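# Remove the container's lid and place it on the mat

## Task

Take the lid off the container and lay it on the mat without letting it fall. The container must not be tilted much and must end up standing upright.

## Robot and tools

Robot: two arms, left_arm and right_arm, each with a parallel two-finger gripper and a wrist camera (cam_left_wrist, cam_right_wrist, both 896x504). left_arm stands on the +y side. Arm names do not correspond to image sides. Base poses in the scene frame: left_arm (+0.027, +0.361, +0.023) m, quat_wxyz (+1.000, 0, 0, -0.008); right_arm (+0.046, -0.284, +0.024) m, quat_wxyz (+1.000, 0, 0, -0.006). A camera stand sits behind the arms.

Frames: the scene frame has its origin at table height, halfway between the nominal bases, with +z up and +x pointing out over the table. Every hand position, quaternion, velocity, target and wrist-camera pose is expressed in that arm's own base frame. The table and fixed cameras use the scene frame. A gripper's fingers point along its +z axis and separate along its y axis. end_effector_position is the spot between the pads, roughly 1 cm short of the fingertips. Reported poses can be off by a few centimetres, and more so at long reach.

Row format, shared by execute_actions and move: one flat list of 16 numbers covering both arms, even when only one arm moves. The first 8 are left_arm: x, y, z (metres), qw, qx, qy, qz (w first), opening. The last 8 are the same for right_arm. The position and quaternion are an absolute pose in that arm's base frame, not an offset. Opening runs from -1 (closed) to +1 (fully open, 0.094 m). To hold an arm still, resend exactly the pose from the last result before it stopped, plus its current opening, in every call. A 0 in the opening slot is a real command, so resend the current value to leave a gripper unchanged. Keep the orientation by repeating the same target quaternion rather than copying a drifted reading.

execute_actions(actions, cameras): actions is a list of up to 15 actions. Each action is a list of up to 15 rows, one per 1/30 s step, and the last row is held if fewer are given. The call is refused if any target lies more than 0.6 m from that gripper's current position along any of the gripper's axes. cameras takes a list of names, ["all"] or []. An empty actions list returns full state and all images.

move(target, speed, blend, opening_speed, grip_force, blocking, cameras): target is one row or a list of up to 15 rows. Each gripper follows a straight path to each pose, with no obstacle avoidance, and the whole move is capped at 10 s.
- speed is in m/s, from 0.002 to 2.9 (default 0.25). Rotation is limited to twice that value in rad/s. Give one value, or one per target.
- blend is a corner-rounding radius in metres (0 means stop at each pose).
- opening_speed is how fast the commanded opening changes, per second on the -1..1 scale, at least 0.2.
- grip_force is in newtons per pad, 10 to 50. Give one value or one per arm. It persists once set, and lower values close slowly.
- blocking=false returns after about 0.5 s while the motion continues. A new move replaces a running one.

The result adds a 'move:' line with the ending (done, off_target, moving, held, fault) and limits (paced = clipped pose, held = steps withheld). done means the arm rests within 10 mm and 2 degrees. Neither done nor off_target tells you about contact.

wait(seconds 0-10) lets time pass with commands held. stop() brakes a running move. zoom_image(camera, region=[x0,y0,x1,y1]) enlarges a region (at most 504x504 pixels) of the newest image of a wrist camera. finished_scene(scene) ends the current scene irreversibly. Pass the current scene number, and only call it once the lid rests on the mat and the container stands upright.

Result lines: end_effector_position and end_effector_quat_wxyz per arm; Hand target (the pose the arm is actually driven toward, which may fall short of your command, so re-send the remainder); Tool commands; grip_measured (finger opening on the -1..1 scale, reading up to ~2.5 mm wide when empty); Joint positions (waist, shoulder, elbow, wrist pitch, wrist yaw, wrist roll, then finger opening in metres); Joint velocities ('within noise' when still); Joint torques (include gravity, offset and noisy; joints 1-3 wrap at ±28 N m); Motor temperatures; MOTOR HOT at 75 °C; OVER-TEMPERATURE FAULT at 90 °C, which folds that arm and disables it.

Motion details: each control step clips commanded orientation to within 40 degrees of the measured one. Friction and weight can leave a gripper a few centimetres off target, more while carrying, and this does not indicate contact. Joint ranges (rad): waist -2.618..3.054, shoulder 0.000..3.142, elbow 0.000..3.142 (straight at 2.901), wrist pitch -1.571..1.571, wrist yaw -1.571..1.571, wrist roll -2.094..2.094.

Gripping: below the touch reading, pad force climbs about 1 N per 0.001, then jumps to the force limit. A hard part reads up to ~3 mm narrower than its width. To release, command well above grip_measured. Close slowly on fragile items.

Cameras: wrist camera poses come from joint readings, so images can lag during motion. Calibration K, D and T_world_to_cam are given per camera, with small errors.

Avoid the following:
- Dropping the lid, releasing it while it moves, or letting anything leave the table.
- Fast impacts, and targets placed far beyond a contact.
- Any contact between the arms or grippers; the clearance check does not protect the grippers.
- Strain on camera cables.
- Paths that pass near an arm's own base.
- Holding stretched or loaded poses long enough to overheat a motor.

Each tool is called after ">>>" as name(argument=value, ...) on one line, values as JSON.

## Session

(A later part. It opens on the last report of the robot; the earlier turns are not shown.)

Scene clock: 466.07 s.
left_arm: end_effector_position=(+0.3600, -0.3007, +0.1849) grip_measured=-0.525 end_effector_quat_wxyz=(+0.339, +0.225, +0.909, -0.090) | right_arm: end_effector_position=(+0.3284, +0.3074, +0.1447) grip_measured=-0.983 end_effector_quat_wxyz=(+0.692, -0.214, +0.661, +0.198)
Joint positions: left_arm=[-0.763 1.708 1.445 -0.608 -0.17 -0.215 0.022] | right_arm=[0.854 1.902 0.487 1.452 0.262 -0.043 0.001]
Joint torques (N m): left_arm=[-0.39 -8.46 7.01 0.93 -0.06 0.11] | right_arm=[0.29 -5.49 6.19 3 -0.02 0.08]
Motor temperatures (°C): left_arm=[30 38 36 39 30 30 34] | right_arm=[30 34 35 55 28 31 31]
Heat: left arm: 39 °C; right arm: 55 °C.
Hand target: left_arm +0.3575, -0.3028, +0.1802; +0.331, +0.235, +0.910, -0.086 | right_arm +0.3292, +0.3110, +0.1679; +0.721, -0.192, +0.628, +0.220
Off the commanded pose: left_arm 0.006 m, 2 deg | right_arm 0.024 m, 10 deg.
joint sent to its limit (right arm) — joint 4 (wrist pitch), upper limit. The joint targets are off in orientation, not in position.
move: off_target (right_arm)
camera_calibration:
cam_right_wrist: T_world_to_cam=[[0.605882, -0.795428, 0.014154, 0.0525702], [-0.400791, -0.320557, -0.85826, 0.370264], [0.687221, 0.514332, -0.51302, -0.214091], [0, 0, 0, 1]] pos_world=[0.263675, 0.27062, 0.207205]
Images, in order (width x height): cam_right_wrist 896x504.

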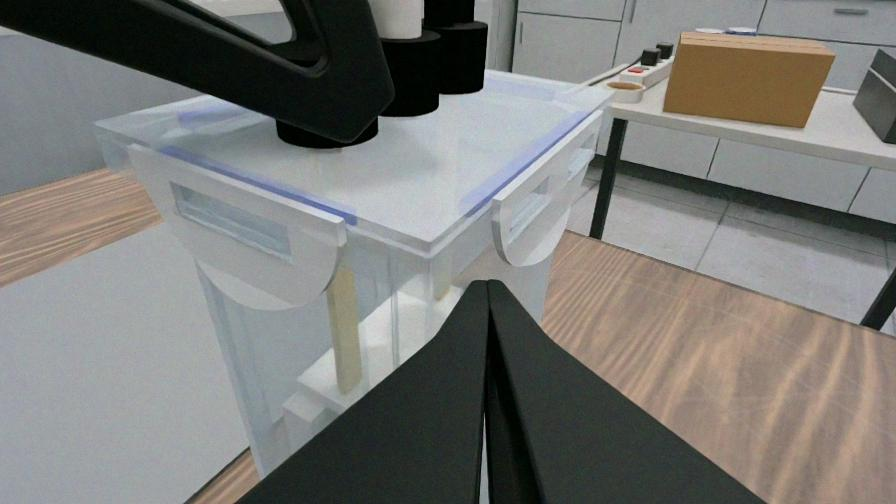

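>>> move(target=[0.3575,-0.3029,0.1801,0.331,0.2353,0.9098,-0.0857,-1, 0.3385,0.3195,0.166,0.7431,-0.1840,0.6018,0.2272,-1], speed=0.04, cameras=["cam_right_wrist"])

>>> zoom_image(camera="cam_right_wrist", region=[390, 120, 600, 320])

Scene clock: 467.87 s.
left_arm: end_effector_position=(+0.3600, -0.3007, +0.1849) grip_measured=-0.525 end_effector_quat_wxyz=(+0.339, +0.225, +0.909, -0.090) | right_arm: end_effector_position=(+0.3373, +0.3106, +0.1414) grip_measured=-0.983 end_effector_quat_wxyz=(+0.694, -0.204, +0.663, +0.190)
Joint positions: left_arm=[-0.763 1.708 1.445 -0.608 -0.17 -0.215 0.022] | right_arm=[0.854 1.94 0.525 1.452 0.288 -0.043 0.001]
Joint torques (N m): left_arm=[-0.42 -8.46 7.04 0.93 -0.06 0.11] | right_arm=[-0.01 -5.79 6.78 2.99 -0.33 0.04]
Motor temperatures (°C): left_arm=[30 38 36 39 30 30 34] | right_arm=[30 34 35 55 28 31 31]
Heat: left arm: 39 °C; right arm: 55 °C.
Hand target: left_arm +0.3575, -0.3028, +0.1802; +0.331, +0.235, +0.910, -0.086 | right_arm +0.3373, +0.3181, +0.1659; +0.723, -0.191, +0.627, +0.220
Off the commanded pose: left_arm 0.006 m, 2 deg | right_arm 0.026 m, 10 deg.
joint sent to its limit (right arm) — joint 4 (wrist pitch), upper limit. The joint targets are off in orientation, not in position.
move: off_target (right_arm)
camera_calibration:
cam_right_wrist: T_world_to_cam=[[0.584725, -0.811126, 0.0130827, 0.0619778], [-0.409546, -0.309077, -0.858338, 0.37132], [0.700264, 0.496533, -0.512919, -0.222454], [0, 0, 0, 1]] pos_world=[0.271609, 0.275494, 0.203806]
Images, in order (width x height): cam_right_wrist 896x504.

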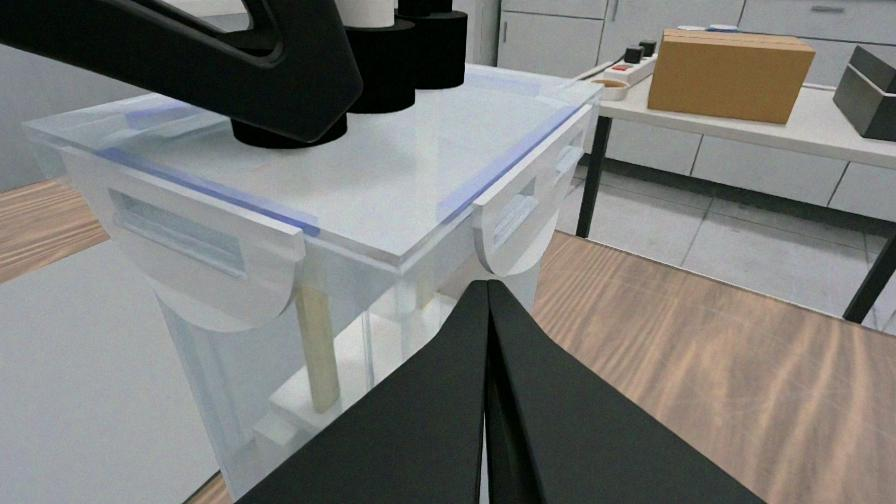

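Scaled by 2.400 from the camera's 896x504 image, which has a finer 1280x720 frame.

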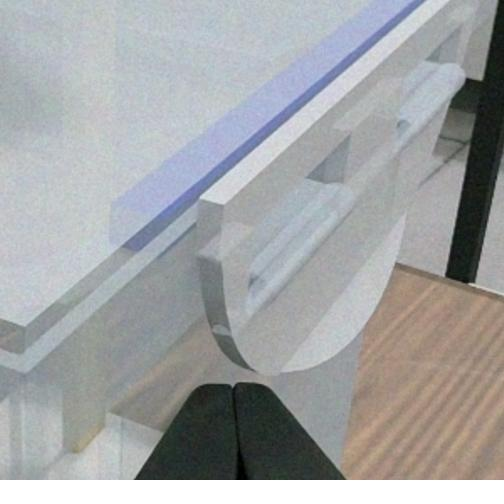

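>>> move(target=[0.3575,-0.3029,0.1801,0.331,0.2353,0.9098,-0.0857,-1, 0.337,0.3265,0.168,0.7431,-0.1840,0.6018,0.2272,-1], speed=0.04, cameras=["cam_right_wrist"])

>>> zoom_image(camera="cam_right_wrist", region=[390, 120, 600, 320])

Scene clock: 469.53 s.
left_arm: end_effector_position=(+0.3600, -0.3006, +0.1848) grip_measured=-0.525 end_effector_quat_wxyz=(+0.339, +0.225, +0.909, -0.090) | right_arm: end_effector_position=(+0.3400, +0.3112, +0.1411) grip_measured=-0.983 end_effector_quat_wxyz=(+0.696, -0.198, +0.665, +0.185)
Joint positions: left_arm=[-0.763 1.708 1.445 -0.608 -0.17 -0.215 0.022] | right_arm=[0.858 1.95 0.538 1.452 0.309 -0.043 0.001]
Joint torques (N m): left_arm=[-0.4 -8.47 7.01 0.94 -0.05 0.11] | right_arm=[1.17 -6.09 7.19 3.01 -0.35 0.02]
Motor temperatures (°C): left_arm=[30 38 36 39 30 30 34] | right_arm=[30 34 35 55 28 31 32]
Heat: left arm: 39 °C; right arm: 55 °C.
Hand target: left_arm +0.3575, -0.3028, +0.1802; +0.331, +0.235, +0.910, -0.086 | right_arm +0.3356, +0.3248, +0.1678; +0.725, -0.190, +0.624, +0.221
Off the commanded pose: left_arm 0.006 m, 2 deg | right_arm 0.031 m, 10 deg.
joint sent to its limit (right arm) — joint 4 (wrist pitch), upper limit. The joint targets are off in orientation, not in position.
move: off_target (right_arm)
camera_calibration:
cam_right_wrist: T_world_to_cam=[[0.571364, -0.820612, 0.0117559, 0.0685827], [-0.413727, -0.300376, -0.859421, 0.371292], [0.708783, 0.486179, -0.511133, -0.224755], [0, 0, 0, 1]] pos_world=[0.27373, 0.277078, 0.20341]
Images, in order (width x height): cam_right_wrist 896x504.

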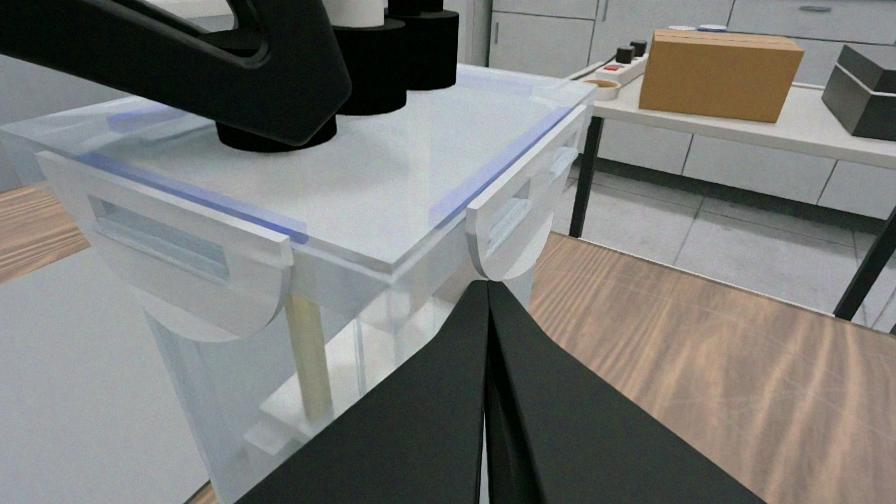

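Scaled by 2.400 from the camera's 896x504 image, which has a finer 1280x720 frame.

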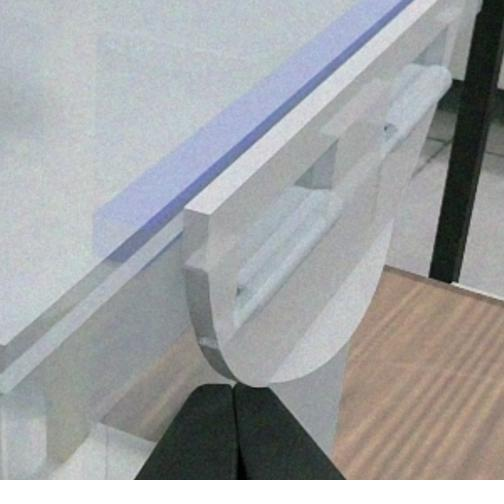

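>>> move(target=[0.3575,-0.3029,0.1801,0.331,0.2353,0.9098,-0.0857,-1, 0.349,0.3245,0.172,0.7431,-0.1840,0.6018,0.2272,-1], speed=0.04, cameras=["cam_right_wrist"])

>>> zoom_image(camera="cam_right_wrist", region=[390, 120, 600, 320])

Scene clock: 471.80 s.
left_arm: end_effector_position=(+0.3600, -0.3002, +0.1847) grip_measured=-0.525 end_effector_quat_wxyz=(+0.339, +0.224, +0.909, -0.089) | right_arm: end_effector_position=(+0.3460, +0.3127, +0.1396) grip_measured=-0.983 end_effector_quat_wxyz=(+0.696, -0.202, +0.663, +0.187)
Joint positions: left_arm=[-0.763 1.708 1.445 -0.609 -0.172 -0.217 0.022] | right_arm=[0.841 1.968 0.557 1.452 0.283 -0.043 0.001]
Joint torques (N m): left_arm=[-0.4 -8.47 7.01 0.95 -0.05 0.13] | right_arm=[-0.23 -6.68 7.97 2.99 -0.44 -0.01]
Motor temperatures (°C): left_arm=[30 38 36 39 30 30 34] | right_arm=[30 34 35 56 28 31 32]
Heat: left arm: 39 °C; right arm: 56 °C.
Hand target: left_arm +0.3575, -0.3028, +0.1802; +0.331, +0.235, +0.910, -0.086 | right_arm +0.3472, +0.3223, +0.1718; +0.730, -0.189, +0.618, +0.221
Off the commanded pose: left_arm 0.006 m, 2 deg | right_arm 0.035 m, 10 deg.
joint sent to its limit (right arm) — joint 4 (wrist pitch), upper limit. The joint targets are off in orientation, not in position.
move: off_target (right_arm)
camera_calibration:
cam_right_wrist: T_world_to_cam=[[0.578472, -0.815604, 0.0126797, 0.0622429], [-0.410239, -0.304329, -0.859702, 0.37293], [0.705035, 0.492112, -0.510638, -0.231101], [0, 0, 0, 1]] pos_world=[0.279919, 0.277987, 0.20181]
Images, in order (width x height): cam_right_wrist 896x504.

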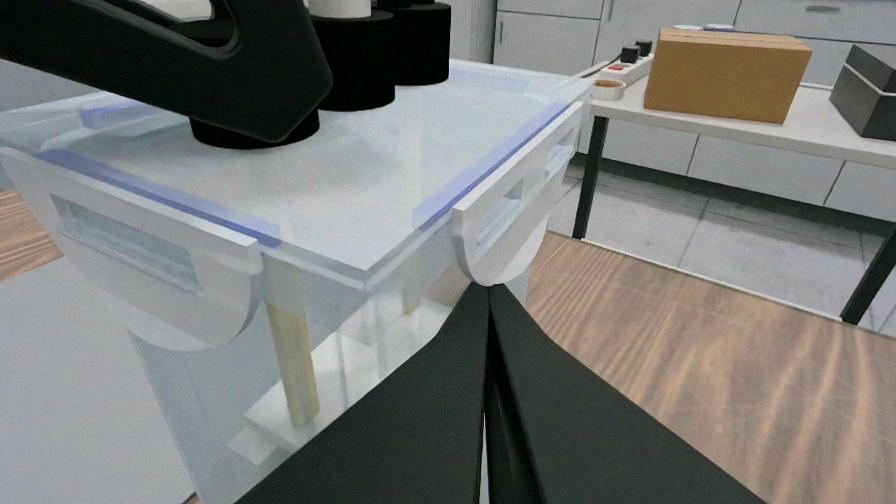

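Scaled by 2.400 from the camera's 896x504 image, which has a finer 1280x720 frame.

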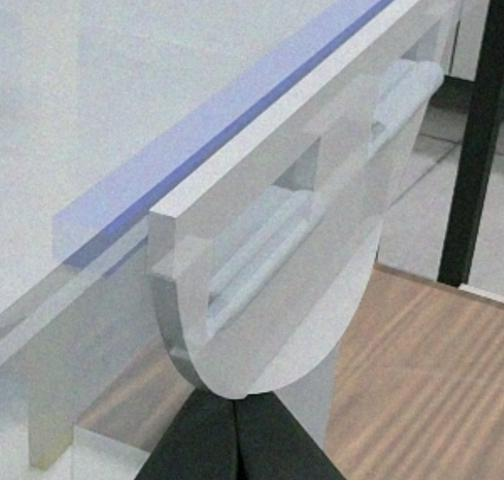

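>>> move(target=[0.3575,-0.3029,0.1801,0.331,0.2353,0.9098,-0.0857,-1, 0.351,0.3245,0.184,0.7431,-0.1840,0.6018,0.2272,-1], speed=0.04, cameras=["cam_right_wrist"])

>>> zoom_image(camera="cam_right_wrist", region=[390, 120, 600, 320])

Scene clock: 473.07 s.
left_arm: end_effector_position=(+0.3604, -0.2997, +0.1848) grip_measured=-0.525 end_effector_quat_wxyz=(+0.340, +0.223, +0.909, -0.088) | right_arm: end_effector_position=(+0.3469, +0.3134, +0.1398) grip_measured=-0.983 end_effector_quat_wxyz=(+0.695, -0.205, +0.662, +0.189)
Joint positions: left_arm=[-0.763 1.708 1.445 -0.609 -0.176 -0.218 0.022] | right_arm=[0.835 1.968 0.56 1.448 0.27 -0.045 0.001]
Joint torques (N m): left_arm=[-0.39 -8.47 7.01 0.94 -0.01 0.13] | right_arm=[-0.29 -8.29 8.35 3.05 -0.39 -0.06]
Motor temperatures (°C): left_arm=[30 38 36 39 30 30 34] | right_arm=[30 34 35 56 28 31 32]
Heat: left arm: 39 °C; right arm: 56 °C.
Hand target: left_arm +0.3575, -0.3028, +0.1802; +0.331, +0.235, +0.910, -0.086 | right_arm +0.3485, +0.3216, +0.1833; +0.738, -0.186, +0.608, +0.224
Off the commanded pose: left_arm 0.006 m, 2 deg | right_arm 0.046 m, 10 deg.
joint sent to its limit (right arm) — joint 4 (wrist pitch), upper limit. The joint targets are off in position, not in orientation.
move: off_target (right_arm)
camera_calibration:
cam_right_wrist: T_world_to_cam=[[0.584614, -0.811176, 0.0148288, 0.0584076], [-0.40704, -0.309067, -0.859532, 0.374154], [0.701815, 0.496459, -0.510866, -0.232198], [0, 0, 0, 1]] pos_world=[0.28111, 0.278294, 0.202109]
Images, in order (width x height): cam_right_wrist 896x504.

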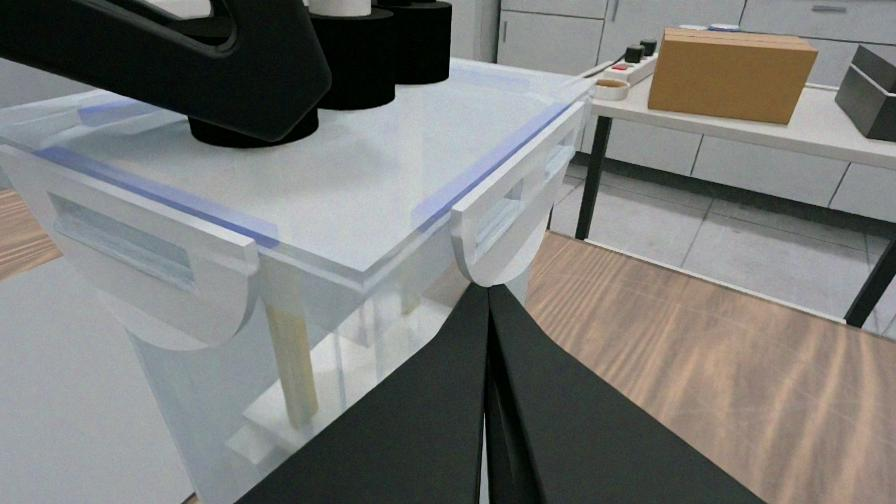

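Scaled by 2.400 from the camera's 896x504 image, which has a finer 1280x720 frame.

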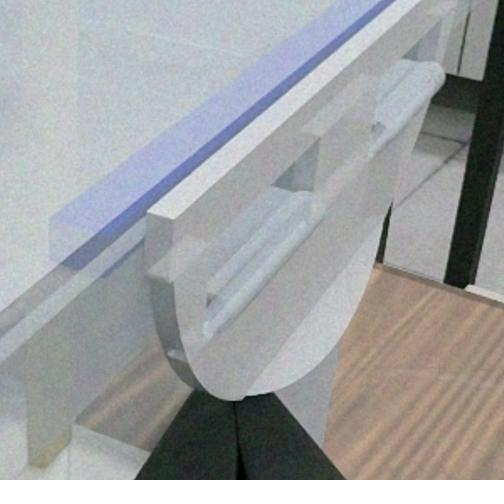

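>>> move(target=[0.3575,-0.3029,0.1801,0.331,0.2353,0.9098,-0.0857,-1, 0.351,0.3245,0.184,0.7431,-0.1840,0.6018,0.2272,-0.6], speed=0.04, opening_speed=0.2, cameras=["cam_right_wrist"])

>>> zoom_image(camera="cam_right_wrist", region=[390, 120, 600, 320])

Scene clock: 477.00 s.
left_arm: end_effector_position=(+0.3604, -0.2988, +0.1844) grip_measured=-0.525 end_effector_quat_wxyz=(+0.339, +0.221, +0.910, -0.087) | right_arm: end_effector_position=(+0.3518, +0.3081, +0.1409) grip_measured=-0.602 end_effector_quat_wxyz=(+0.699, -0.195, +0.664, +0.180)
Joint positions: left_arm=[-0.763 1.708 1.445 -0.612 -0.179 -0.221 0.022] | right_arm=[0.827 1.968 0.564 1.447 0.289 -0.047 0.019]
Joint torques (N m): left_arm=[-0.4 -8.44 6.98 0.97 0.02 0.18] | right_arm=[0.4 -8.29 8.06 3.05 -0.59 -0.04]
Motor temperatures (°C): left_arm=[30 37 36 39 30 30 34] | right_arm=[30 34 35 55 28 31 32]
Heat: left arm: 39 °C; right arm: 55 °C.
Hand target: left_arm +0.3575, -0.3028, +0.1802; +0.331, +0.235, +0.910, -0.086 | right_arm +0.3485, +0.3216, +0.1834; +0.738, -0.186, +0.608, +0.224
Off the commanded pose: left_arm 0.007 m, 2 deg | right_arm 0.046 m, 10 deg.
joint sent to its limit (right arm) — joint 4 (wrist pitch), upper limit. The joint targets are off in position, not in orientation.
move: off_target (right_arm)
camera_calibration:
cam_right_wrist: T_world_to_cam=[[0.562041, -0.826969, 0.0152631, 0.0639748], [-0.413279, -0.29677, -0.860888, 0.373989], [0.716457, 0.477546, -0.508565, -0.23217], [0, 0, 0, 1]] pos_world=[0.284945, 0.274766, 0.202913]
Images, in order (width x height): cam_right_wrist 896x504.

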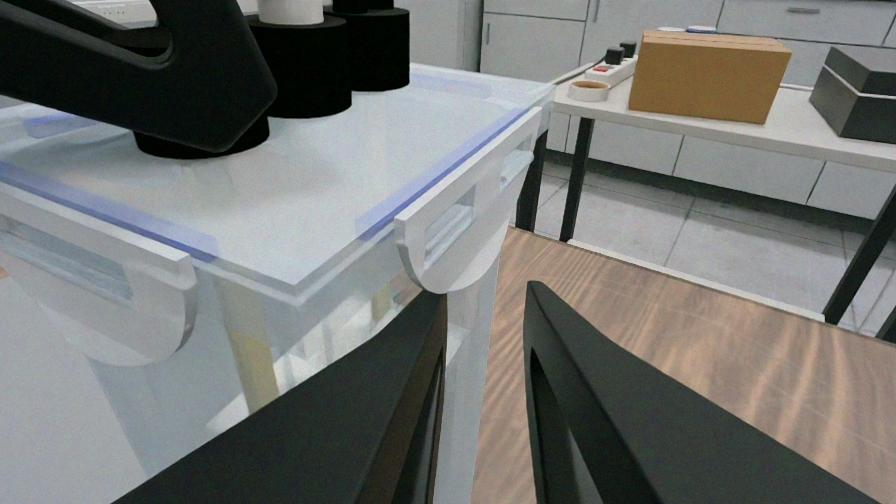

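Scaled by 2.400 from the camera's 896x504 image, which has a finer 1280x720 frame.

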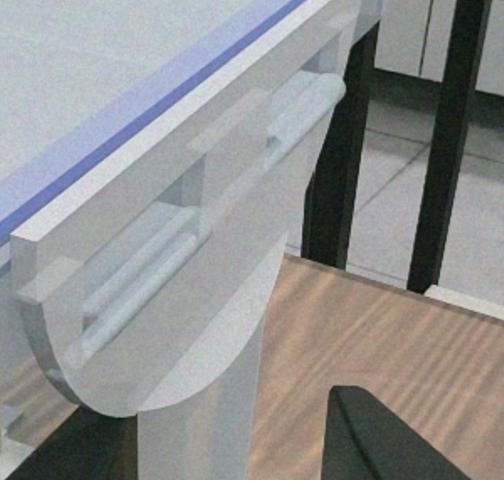

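>>> move(target=[0.3575,-0.3029,0.1801,0.331,0.2353,0.9098,-0.0857,-1, 0.353,0.315,0.20,0.7431,-0.1840,0.6018,0.2272,-0.6], speed=0.04, cameras=["cam_right_wrist"])

>>> zoom_image(camera="cam_right_wrist", region=[370, 140, 580, 340])

Scene clock: 478.53 s.
left_arm: end_effector_position=(+0.3608, -0.2983, +0.1845) grip_measured=-0.525 end_effector_quat_wxyz=(+0.340, +0.220, +0.910, -0.085) | right_arm: end_effector_position=(+0.3537, +0.3081, +0.1407) grip_measured=-0.602 end_effector_quat_wxyz=(+0.696, -0.206, +0.662, +0.187)
Joint positions: left_arm=[-0.763 1.708 1.445 -0.612 -0.183 -0.223 0.022] | right_arm=[0.807 1.967 0.564 1.444 0.242 -0.049 0.019]
Joint torques (N m): left_arm=[-0.36 -8.5 6.99 0.96 0.07 0.19] | right_arm=[-0.24 -13.52 6.98 2.73 -0.42 0.02]
Motor temperatures (°C): left_arm=[30 37 36 39 30 30 34] | right_arm=[30 34 35 55 28 31 31]
Heat: left arm: 39 °C; right arm: 55 °C.
Hand target: left_arm +0.3575, -0.3028, +0.1802; +0.331, +0.235, +0.910, -0.086 | right_arm +0.3512, +0.3127, +0.1982; +0.743, -0.185, +0.602, +0.226
Off the commanded pose: left_arm 0.007 m, 2 deg | right_arm 0.060 m, 10 deg.
move: off_target (right_arm)
camera_calibration:
cam_right_wrist: T_world_to_cam=[[0.583479, -0.811884, 0.0199191, 0.0501636], [-0.404147, -0.311549, -0.860002, 0.375874], [0.704427, 0.493743, -0.509902, -0.234053], [0, 0, 0, 1]] pos_world=[0.287512, 0.273392, 0.202908]
Images, in order (width x height): cam_right_wrist 896x504.

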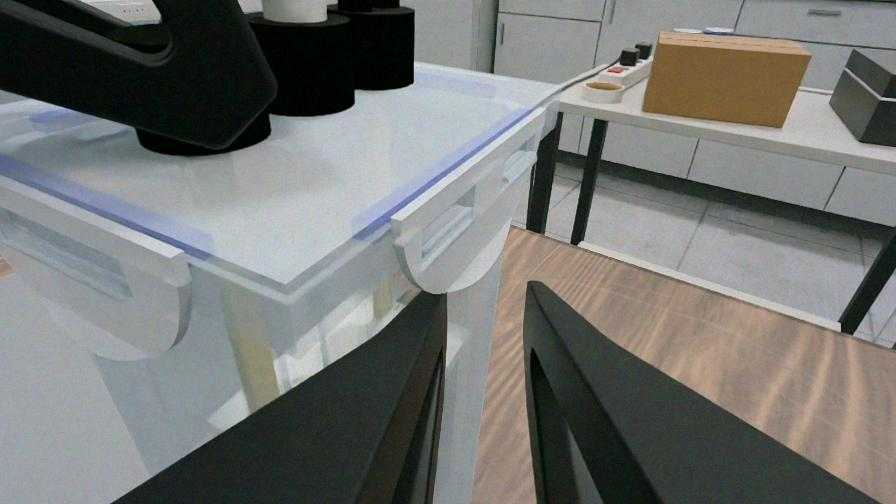

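Scaled by 2.400 from the camera's 896x504 image, which has a finer 1280x720 frame.

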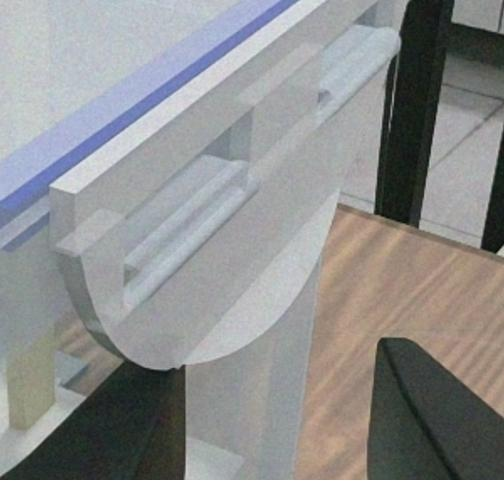

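>>> move(target=[[0.3575,-0.3029,0.1801,0.331,0.2353,0.9098,-0.0857,-1, 0.335,0.315,0.20,0.7431,-0.1840,0.6018,0.2272,-0.6]], speed=0.04, cameras=["cam_right_wrist"])

>>> zoom_image(camera="cam_right_wrist", region=[370, 140, 580, 340])

Scene clock: 485.37 s.
left_arm: end_effector_position=(+0.3607, -0.2984, +0.1845) grip_measured=-0.525 end_effector_quat_wxyz=(+0.340, +0.220, +0.910, -0.086) | right_arm: end_effector_position=(+0.3475, +0.3071, +0.1444) grip_measured=-0.602 end_effector_quat_wxyz=(+0.699, -0.201, +0.662, +0.182)
Joint positions: left_arm=[-0.763 1.708 1.445 -0.612 -0.182 -0.223 0.022] | right_arm=[0.829 1.945 0.547 1.444 0.28 -0.053 0.019]
Joint torques (N m): left_arm=[-0.4 -8.49 6.99 0.96 0.04 0.18] | right_arm=[1.42 -13.56 4.62 2.97 -0.37 -0.03]
Heat: left arm: 39 °C; right arm: 54 °C.
Hand target: left_arm +0.3575, -0.3028, +0.1802; +0.331, +0.235, +0.910, -0.086 | right_arm +0.3351, +0.3134, +0.1978; +0.743, -0.184, +0.603, +0.226
Off the commanded pose: left_arm 0.007 m, 2 deg | right_arm 0.057 m, 10 deg.
move: off_target (right_arm)
camera_calibration:
cam_right_wrist: T_world_to_cam=[[0.570544, -0.820996, 0.0211008, 0.0598917], [-0.405639, -0.304049, -0.861981, 0.374764], [0.714098, 0.483239, -0.506501, -0.227959], [0, 0, 0, 1]] pos_world=[0.280633, 0.273276, 0.206314]
Images, in order (width x height): cam_right_wrist 896x504.

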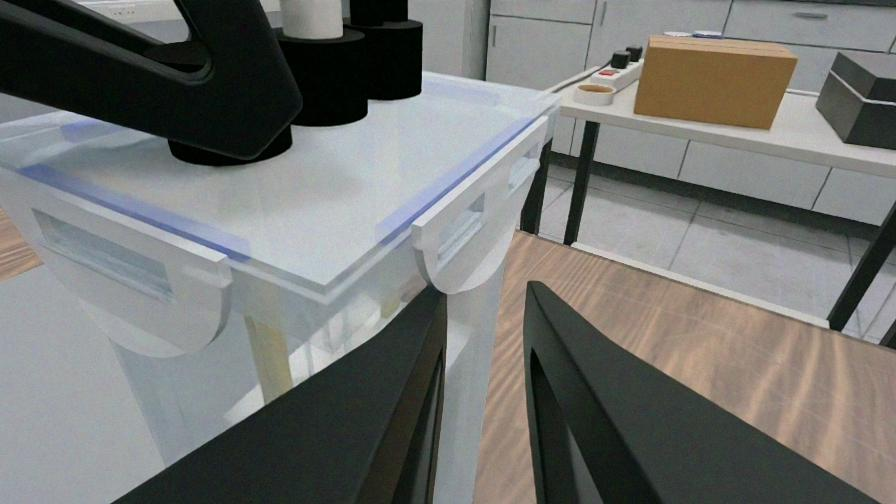

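Scaled by 2.400 from the camera's 896x504 image, which has a finer 1280x720 frame.

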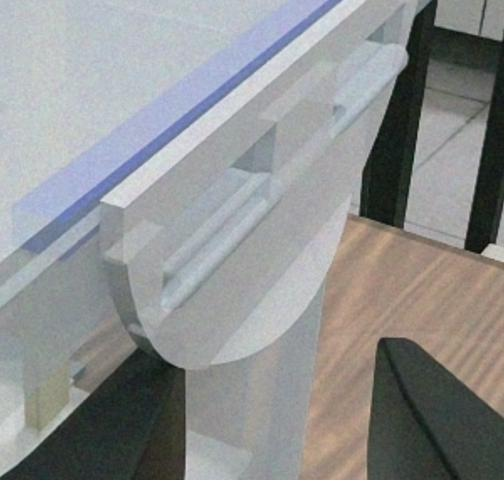

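>>> move(target=[[0.3575,-0.3029,0.1801,0.331,0.2353,0.9098,-0.0857,-1, 0.337,0.315,0.22,0.7431,-0.1840,0.6018,0.2272,-0.6]], speed=0.04, cameras=["all"])

>>> zoom_image(camera="cam_right_wrist", region=[370, 140, 580, 340])

Scene clock: 489.53 s.
left_arm: end_effector_position=(+0.3607, -0.2984, +0.1845) grip_measured=-0.525 end_effector_quat_wxyz=(+0.340, +0.220, +0.910, -0.086) | right_arm: end_effector_position=(+0.3460, +0.3069, +0.1476) grip_measured=-0.602 end_effector_quat_wxyz=(+0.685, -0.213, +0.675, +0.174)
Joint positions: left_arm=[-0.763 1.708 1.445 -0.612 -0.182 -0.223 0.022] | right_arm=[0.83 1.87 0.547 1.321 0.276 -0.056 0.019]
Joint torques (N m): left_arm=[-0.4 -8.46 6.97 0.96 0.05 0.19] | right_arm=[0.95 -14.43 6.2 3.18 -0.37 0.03]
Motor temperatures (°C): left_arm=[30 37 36 40 30 30 34] | right_arm=[30 35 35 55 28 31 31]
Heat: left arm: 40 °C; right arm: 55 °C.
Hand target: left_arm +0.3575, -0.3028, +0.1802; +0.331, +0.235, +0.910, -0.086 | right_arm +0.3360, +0.3123, +0.2168; +0.742, -0.185, +0.603, +0.226
Off the commanded pose: left_arm 0.007 m, 2 deg | right_arm 0.073 m, 13 deg.
move: off_target (right_arm)
camera_calibration:
cam_left_wrist: T_world_to_cam=[[-0.437025, -0.899443, 0.00322408, -0.107264], [-0.889382, 0.431596, -0.150744, 0.496654], [0.134194, -0.0687463, -0.988568, 0.209481], [0, 0, 0, 1]] pos_world=[0.366727, -0.296431, 0.2823]
cam_right_wrist: T_world_to_cam=[[0.575387, -0.817116, 0.0353653, 0.0555717], [-0.429648, -0.338772, -0.83704, 0.39207], [0.69594, 0.466427, -0.545998, -0.207838], [0, 0, 0, 1]] pos_world=[0.28112, 0.275173, 0.212734]

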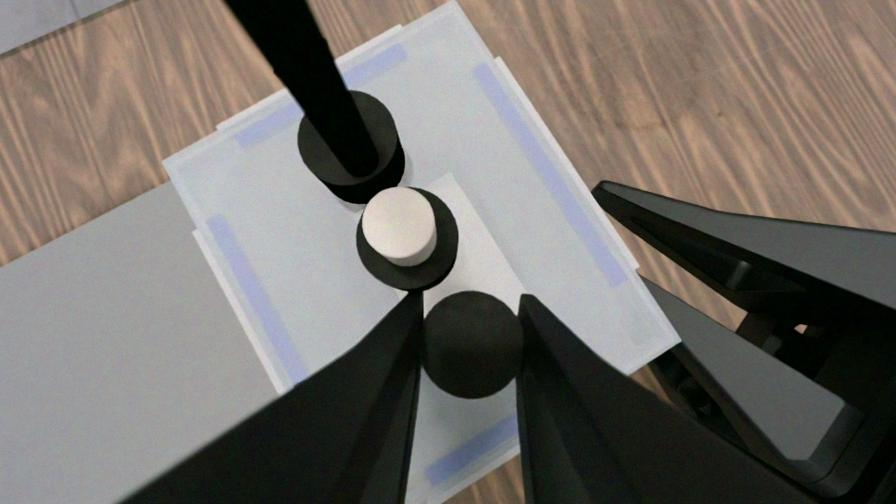

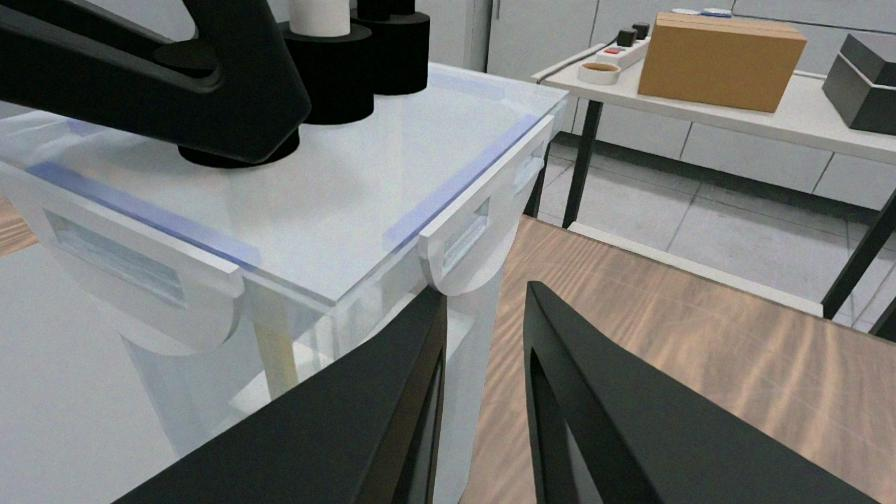

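Scaled by 2.400 from the camera's 896x504 image, which has a finer 1280x720 frame.

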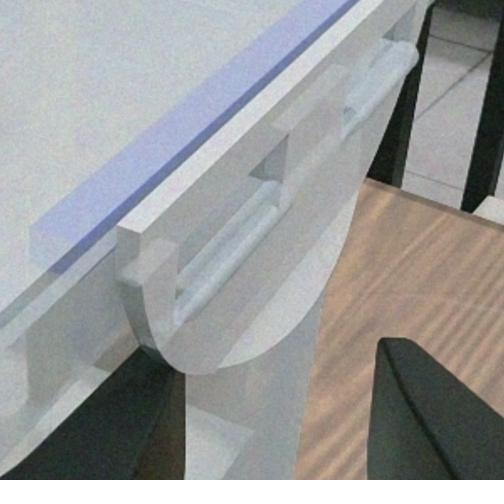

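>>> move(target=[[0.3575,-0.3029,0.1801,0.331,0.2353,0.9098,-0.0857,-1, 0.342,0.310,0.175,0.7431,-0.1840,0.6018,0.2272,-0.6],[0.3575,-0.3029,0.1801,0.331,0.2353,0.9098,-0.0857,-1, 0.350,0.310,0.175,0.7395,-0.1308,0.6429,0.1505,-0.6]], speed=0.04, cameras=["cam_right_wrist"])

>>> zoom_image(camera="cam_right_wrist", region=[370, 140, 580, 340])

Scene clock: 497.20 s.
left_arm: end_effector_position=(+0.3614, -0.2978, +0.1846) grip_measured=-0.525 end_effector_quat_wxyz=(+0.340, +0.223, +0.910, -0.085) | right_arm: end_effector_position=(+0.3433, +0.3020, +0.1479) grip_measured=-0.602 end_effector_quat_wxyz=(+0.710, -0.156, +0.674, +0.134)
Joint positions: left_arm=[-0.76 1.708 1.445 -0.611 -0.179 -0.214 0.022] | right_arm=[0.907 1.935 0.559 1.426 0.492 -0.064 0.019]
Joint torques (N m): left_arm=[-0.64 -8.44 7.01 0.95 0.02 0.1] | right_arm=[0.27 -6.9 8.87 2.56 0.08 -0.12]
Motor temperatures (°C): left_arm=[30 37 37 40 30 30 34] | right_arm=[30 36 35 57 28 31 31]
Heat: left arm: 40 °C; right arm: 57 °C.
Hand target: left_arm +0.3574, -0.3029, +0.1802; +0.331, +0.235, +0.910, -0.086 | right_arm +0.3486, +0.3084, +0.1748; +0.738, -0.131, +0.644, +0.151
Off the commanded pose: left_arm 0.008 m, 2 deg | right_arm 0.029 m, 6 deg.
move: off_target (right_arm)
camera_calibration:
cam_right_wrist: T_world_to_cam=[[0.45495, -0.890251, 0.0217603, 0.118532], [-0.442866, -0.247385, -0.861783, 0.370062], [0.772586, 0.382432, -0.50681, -0.210376], [0, 0, 0, 1]] pos_world=[0.272495, 0.277526, 0.209713]
Images, in order (width x height): cam_right_wrist 896x504.

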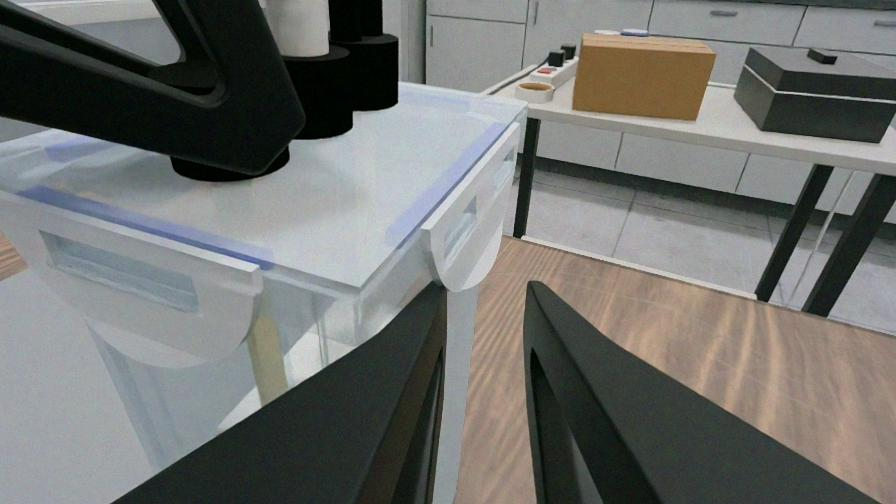

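Scaled by 2.400 from the camera's 896x504 image, which has a finer 1280x720 frame.

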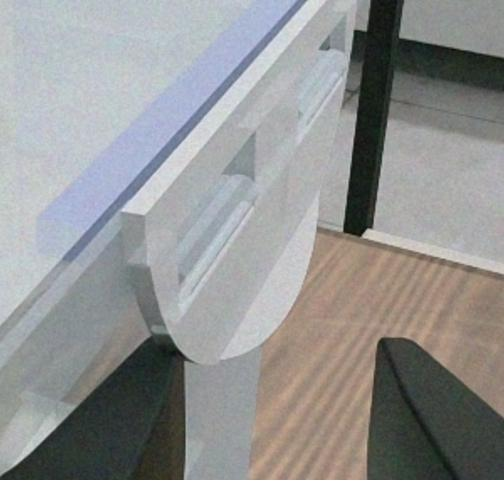

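>>> move(target=[[0.3575,-0.3029,0.1801,0.331,0.2353,0.9098,-0.0857,-1, 0.366,0.313,0.172,0.7395,-0.1308,0.6429,0.1505,-0.6]], speed=0.04, cameras=["cam_right_wrist"])

>>> zoom_image(camera="cam_right_wrist", region=[370, 140, 580, 340])

Scene clock: 498.43 s.
left_arm: end_effector_position=(+0.3652, -0.2932, +0.1851) grip_measured=-0.525 end_effector_quat_wxyz=(+0.344, +0.214, +0.911, -0.078) | right_arm: end_effector_position=(+0.3561, +0.3076, +0.1496) grip_measured=-0.602 end_effector_quat_wxyz=(+0.715, -0.151, +0.670, +0.134)
Joint positions: left_arm=[-0.754 1.708 1.445 -0.61 -0.197 -0.221 0.022] | right_arm=[0.888 1.972 0.614 1.424 0.481 -0.068 0.019]
Joint torques (N m): left_arm=[-1.09 -8.53 6.95 0.95 0.17 0.19] | right_arm=[-1.07 -6.99 8.75 2.43 -0.15 -0.04]
Motor temperatures (°C): left_arm=[30 37 37 40 30 30 34] | right_arm=[30 35 35 56 28 31 31]
Heat: left arm: 40 °C; right arm: 56 °C.
Hand target: left_arm +0.3574, -0.3027, +0.1803; +0.331, +0.235, +0.910, -0.086 | right_arm +0.3647, +0.3116, +0.1718; +0.739, -0.131, +0.644, +0.150
Off the commanded pose: left_arm 0.013 m, 3 deg | right_arm 0.025 m, 5 deg.
move: off_target (left_arm, right_arm)
camera_calibration:
cam_right_wrist: T_world_to_cam=[[0.448719, -0.893461, 0.0194429, 0.121291], [-0.434602, -0.237175, -0.868832, 0.373542], [0.780879, 0.381411, -0.494725, -0.225885], [0, 0, 0, 1]] pos_world=[0.284305, 0.283119, 0.210436]
Images, in order (width x height): cam_right_wrist 896x504.

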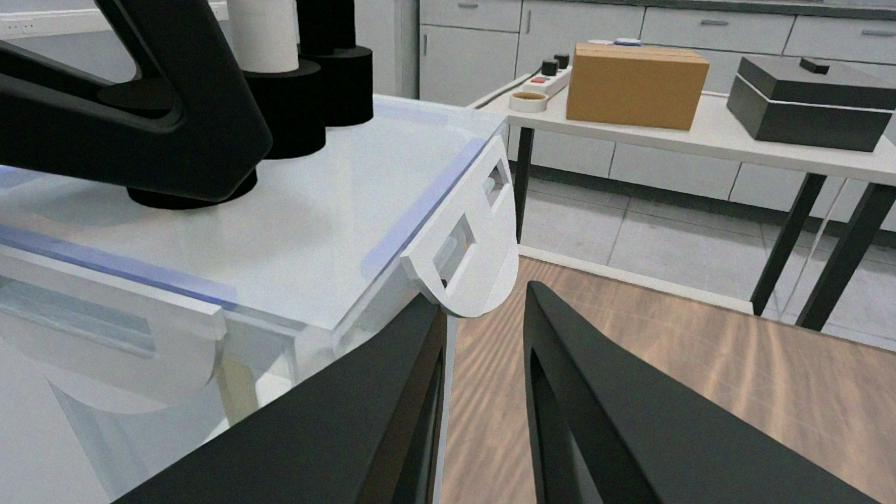

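Scaled by 2.400 from the camera's 896x504 image, which has a finer 1280x720 frame.

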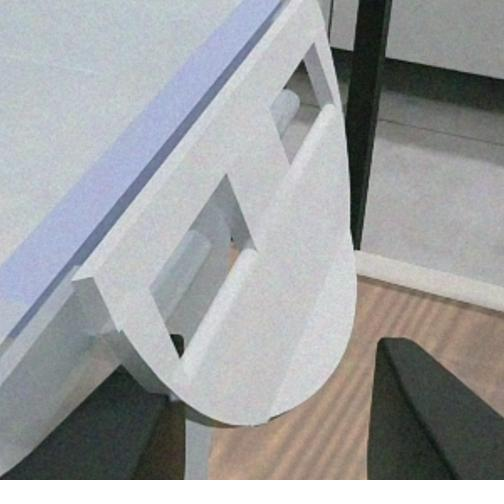

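>>> move(target=[[0.3575,-0.3029,0.1801,0.331,0.2353,0.9098,-0.0857,-1, 0.366,0.295,0.185,0.7395,-0.1308,0.6429,0.1505,-0.6],[0.3575,-0.3029,0.1801,0.331,0.2353,0.9098,-0.0857,-1, 0.366,0.280,0.21,0.7395,-0.1308,0.6429,0.1505,-0.6]], speed=0.05, cameras=["all"])

Scene clock: 500.77 s.
left_arm: end_effector_position=(+0.3640, -0.3005, +0.1874) grip_measured=-0.525 end_effector_quat_wxyz=(+0.345, +0.218, +0.908, -0.094) | right_arm: end_effector_position=(+0.3582, +0.2974, +0.1529) grip_measured=-0.601 end_effector_quat_wxyz=(+0.688, -0.190, +0.687, +0.137)
Joint positions: left_arm=[-0.757 1.708 1.445 -0.592 -0.169 -0.221 0.022] | right_arm=[0.828 1.844 0.579 1.247 0.362 -0.068 0.019]
Joint torques (N m): left_arm=[-0.9 -8.53 6.99 0.82 -0.06 0.18] | right_arm=[-2.06 -13.87 5.7 2.83 0.36 0.12]
Motor temperatures (°C): left_arm=[30 37 37 40 30 30 34] | right_arm=[30 35 35 56 28 31 31]
Heat: left arm: 40 °C; right arm: 56 °C.
Hand target: left_arm +0.3575, -0.3029, +0.1803; +0.331, +0.235, +0.910, -0.086 | right_arm +0.3650, +0.2798, +0.2072; +0.739, -0.131, +0.644, +0.151
Off the commanded pose: left_arm 0.010 m, 3 deg | right_arm 0.060 m, 10 deg.
move: off_target (left_arm, right_arm)
camera_calibration:
cam_left_wrist: T_world_to_cam=[[-0.439594, -0.89802, 0.0178418, -0.109067], [-0.886926, 0.430855, -0.166513, 0.502712], [0.141844, -0.0890223, -0.985878, 0.202294], [0, 0, 0, 1]] pos_world=[0.369228, -0.296531, 0.285091]
cam_right_wrist: T_world_to_cam=[[0.502249, -0.863174, 0.0517304, 0.0780313], [-0.462186, -0.318528, -0.827601, 0.402713], [0.730842, 0.391753, -0.558928, -0.197427], [0, 0, 0, 1]] pos_world=[0.291226, 0.272973, 0.218902]

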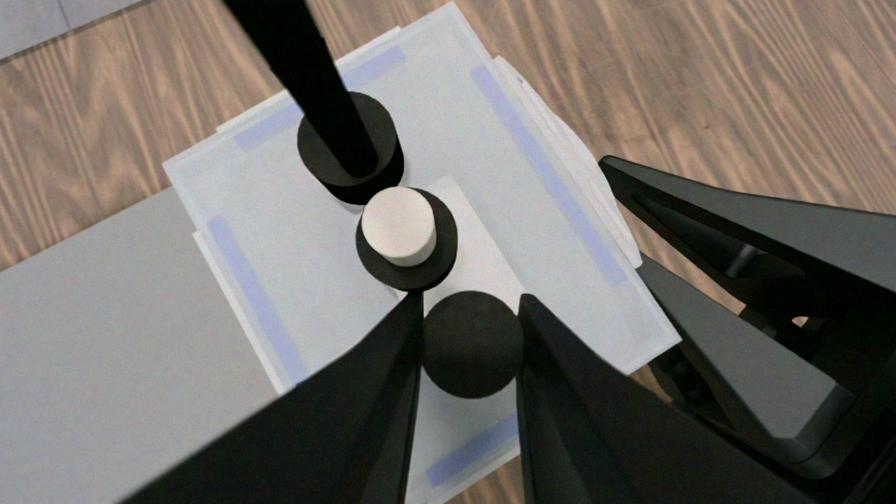

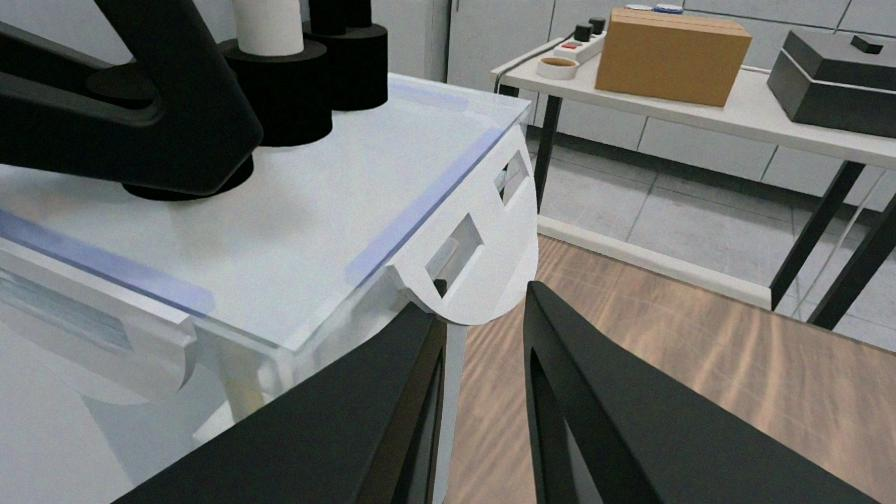

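>>> move(target=[[0.3575,-0.3029,0.1801,0.331,0.2353,0.9098,-0.0857,-1, 0.366,0.268,0.23,0.7395,-0.1308,0.6429,0.1505,-0.6],[0.3575,-0.3029,0.1801,0.331,0.2353,0.9098,-0.0857,-1, 0.366,0.260,0.25,0.7395,-0.1308,0.6429,0.1505,-0.6]], speed=0.05, cameras=["all"])

Scene clock: 503.07 s.
left_arm: end_effector_position=(+0.3590, -0.3021, +0.1846) grip_measured=-0.525 end_effector_quat_wxyz=(+0.338, +0.227, +0.909, -0.094) | right_arm: end_effector_position=(+0.3640, +0.2613, +0.2248) grip_measured=-0.600 end_effector_quat_wxyz=(+0.721, -0.150, +0.662, +0.138)
Joint positions: left_arm=[-0.763 1.708 1.445 -0.607 -0.162 -0.215 0.022] | right_arm=[0.756 1.592 0.571 1.104 0.343 -0.063 0.019]
Joint torques (N m): left_arm=[-0.4 -8.49 7.02 0.92 -0.13 0.11] | right_arm=[-0.32 -8.46 8.49 2 -0.01 0.14]
Motor temperatures (°C): left_arm=[30 37 37 39 30 30 34] | right_arm=[30 36 35 56 28 31 31]
Heat: left arm: 39 °C; right arm: 56 °C.
Hand target: left_arm +0.3575, -0.3029, +0.1801; +0.331, +0.235, +0.910, -0.086 | right_arm +0.3655, +0.2595, +0.2498; +0.740, -0.131, +0.643, +0.151
Off the commanded pose: left_arm 0.005 m, 2 deg | right_arm 0.025 m, 4 deg.
move: off_target (right_arm)
camera_calibration:
cam_left_wrist: T_world_to_cam=[[-0.454311, -0.890734, 0.0139576, -0.104371], [-0.881652, 0.447324, -0.150302, 0.498655], [0.127636, -0.0805897, -0.988542, 0.208271], [0, 0, 0, 1]] pos_world=[0.365641, -0.299243, 0.28229]
cam_right_wrist: T_world_to_cam=[[0.452763, -0.891452, 0.0178575, 0.0732174], [-0.418051, -0.22993, -0.878843, 0.425785], [0.787553, 0.390442, -0.476776, -0.186086], [0, 0, 0, 1]] pos_world=[0.291402, 0.235826, 0.284169]

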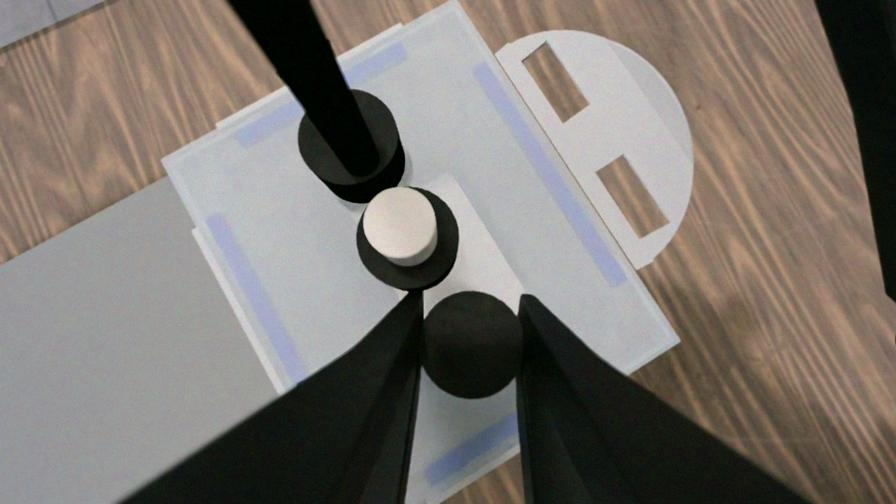

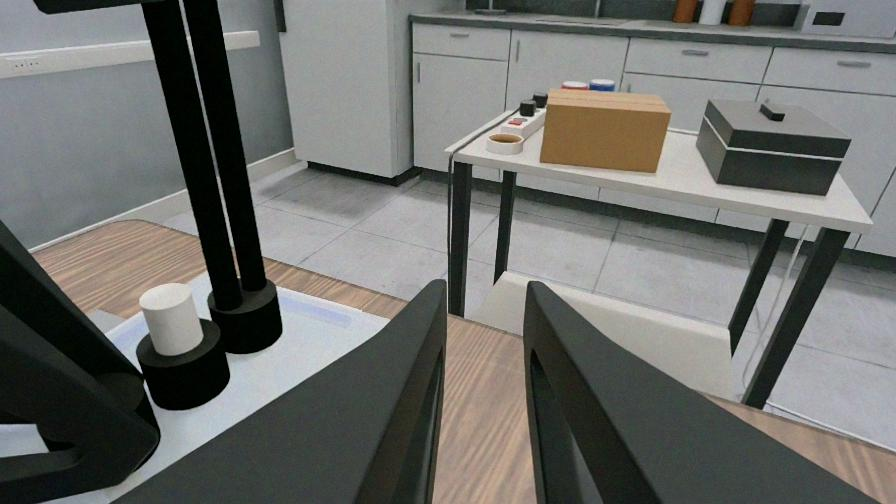

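>>> move(target=[[0.3575,-0.3029,0.1801,0.331,0.2353,0.9098,-0.0857,-1, 0.25,0.15,0.28,0.6645,-0.2418,0.6645,0.2418,-0.6],[0.3575,-0.3029,0.1801,0.3034,0.4339,0.8335,-0.1579,-1, 0.25,0.15,0.28,0.6645,-0.2418,0.6645,0.2418,-0.6]], speed=0.15, cameras=["all"])

Scene clock: 510.40 s.
left_arm: end_effector_position=(+0.3593, -0.3014, +0.1856) grip_measured=-0.525 end_effector_quat_wxyz=(+0.319, +0.425, +0.833, -0.154) | right_arm: end_effector_position=(+0.2500, +0.1501, +0.2623) grip_measured=-0.600 end_effector_quat_wxyz=(+0.652, -0.238, +0.678, +0.243)
Joint positions: left_arm=[-0.626 1.708 1.445 -0.606 0.194 0.247 0.022] | right_arm=[0.294 0.548 0.365 0.147 -0.4 0.006 0.019]
Joint torques (N m): left_arm=[0.32 -7.68 7.95 0.8 0.23 0.12] | right_arm=[-0.62 1.36 11.18 1.87 -0.16 -0.08]
Heat: left arm: 39 °C; right arm: 54 °C.
Hand target: left_arm +0.3574, -0.3029, +0.1802; +0.304, +0.434, +0.833, -0.158 | right_arm +0.2494, +0.1498, +0.2797; +0.665, -0.242, +0.664, +0.242
Off the commanded pose: left_arm 0.006 m, 2 deg | right_arm 0.018 m, 2 deg.
move: off_target (right_arm)
camera_calibration:
cam_left_wrist: T_world_to_cam=[[-0.791891, -0.61038, -0.0185955, 0.108155], [-0.600405, 0.783786, -0.158725, 0.50068], [0.111457, -0.114528, -0.987148, 0.204569], [0, 0, 0, 1]] pos_world=[0.363457, -0.302982, 0.283421]
cam_right_wrist: T_world_to_cam=[[0.682674, -0.729451, -0.0430992, -0.0407099], [-0.439088, -0.362355, -0.822131, 0.39564], [0.584088, 0.580172, -0.567664, 0.0111251], [0, 0, 0, 1]] pos_world=[0.195015, 0.107212, 0.329829]

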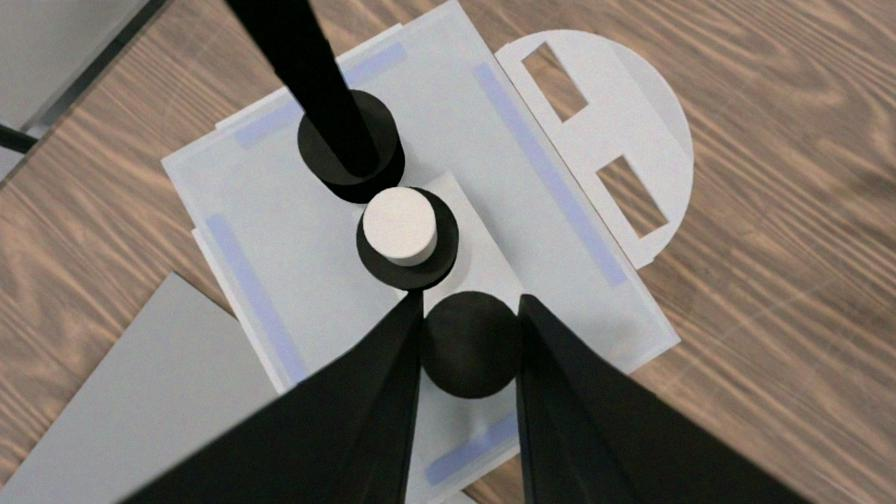

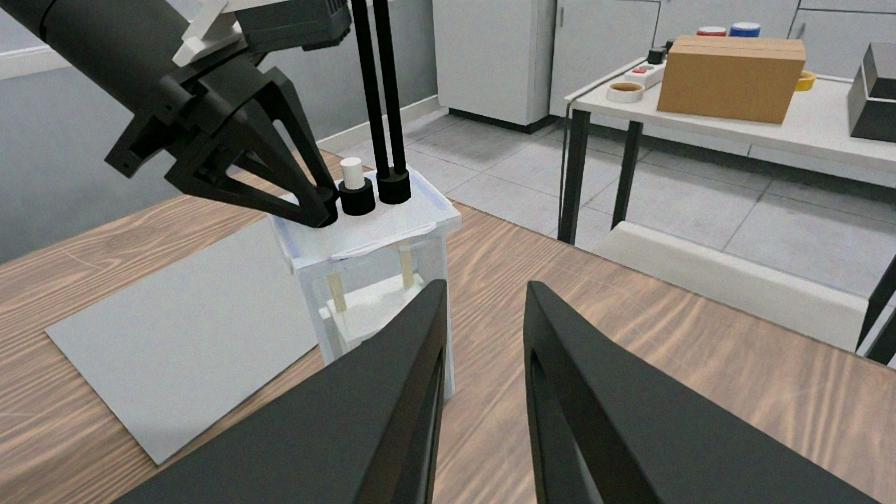

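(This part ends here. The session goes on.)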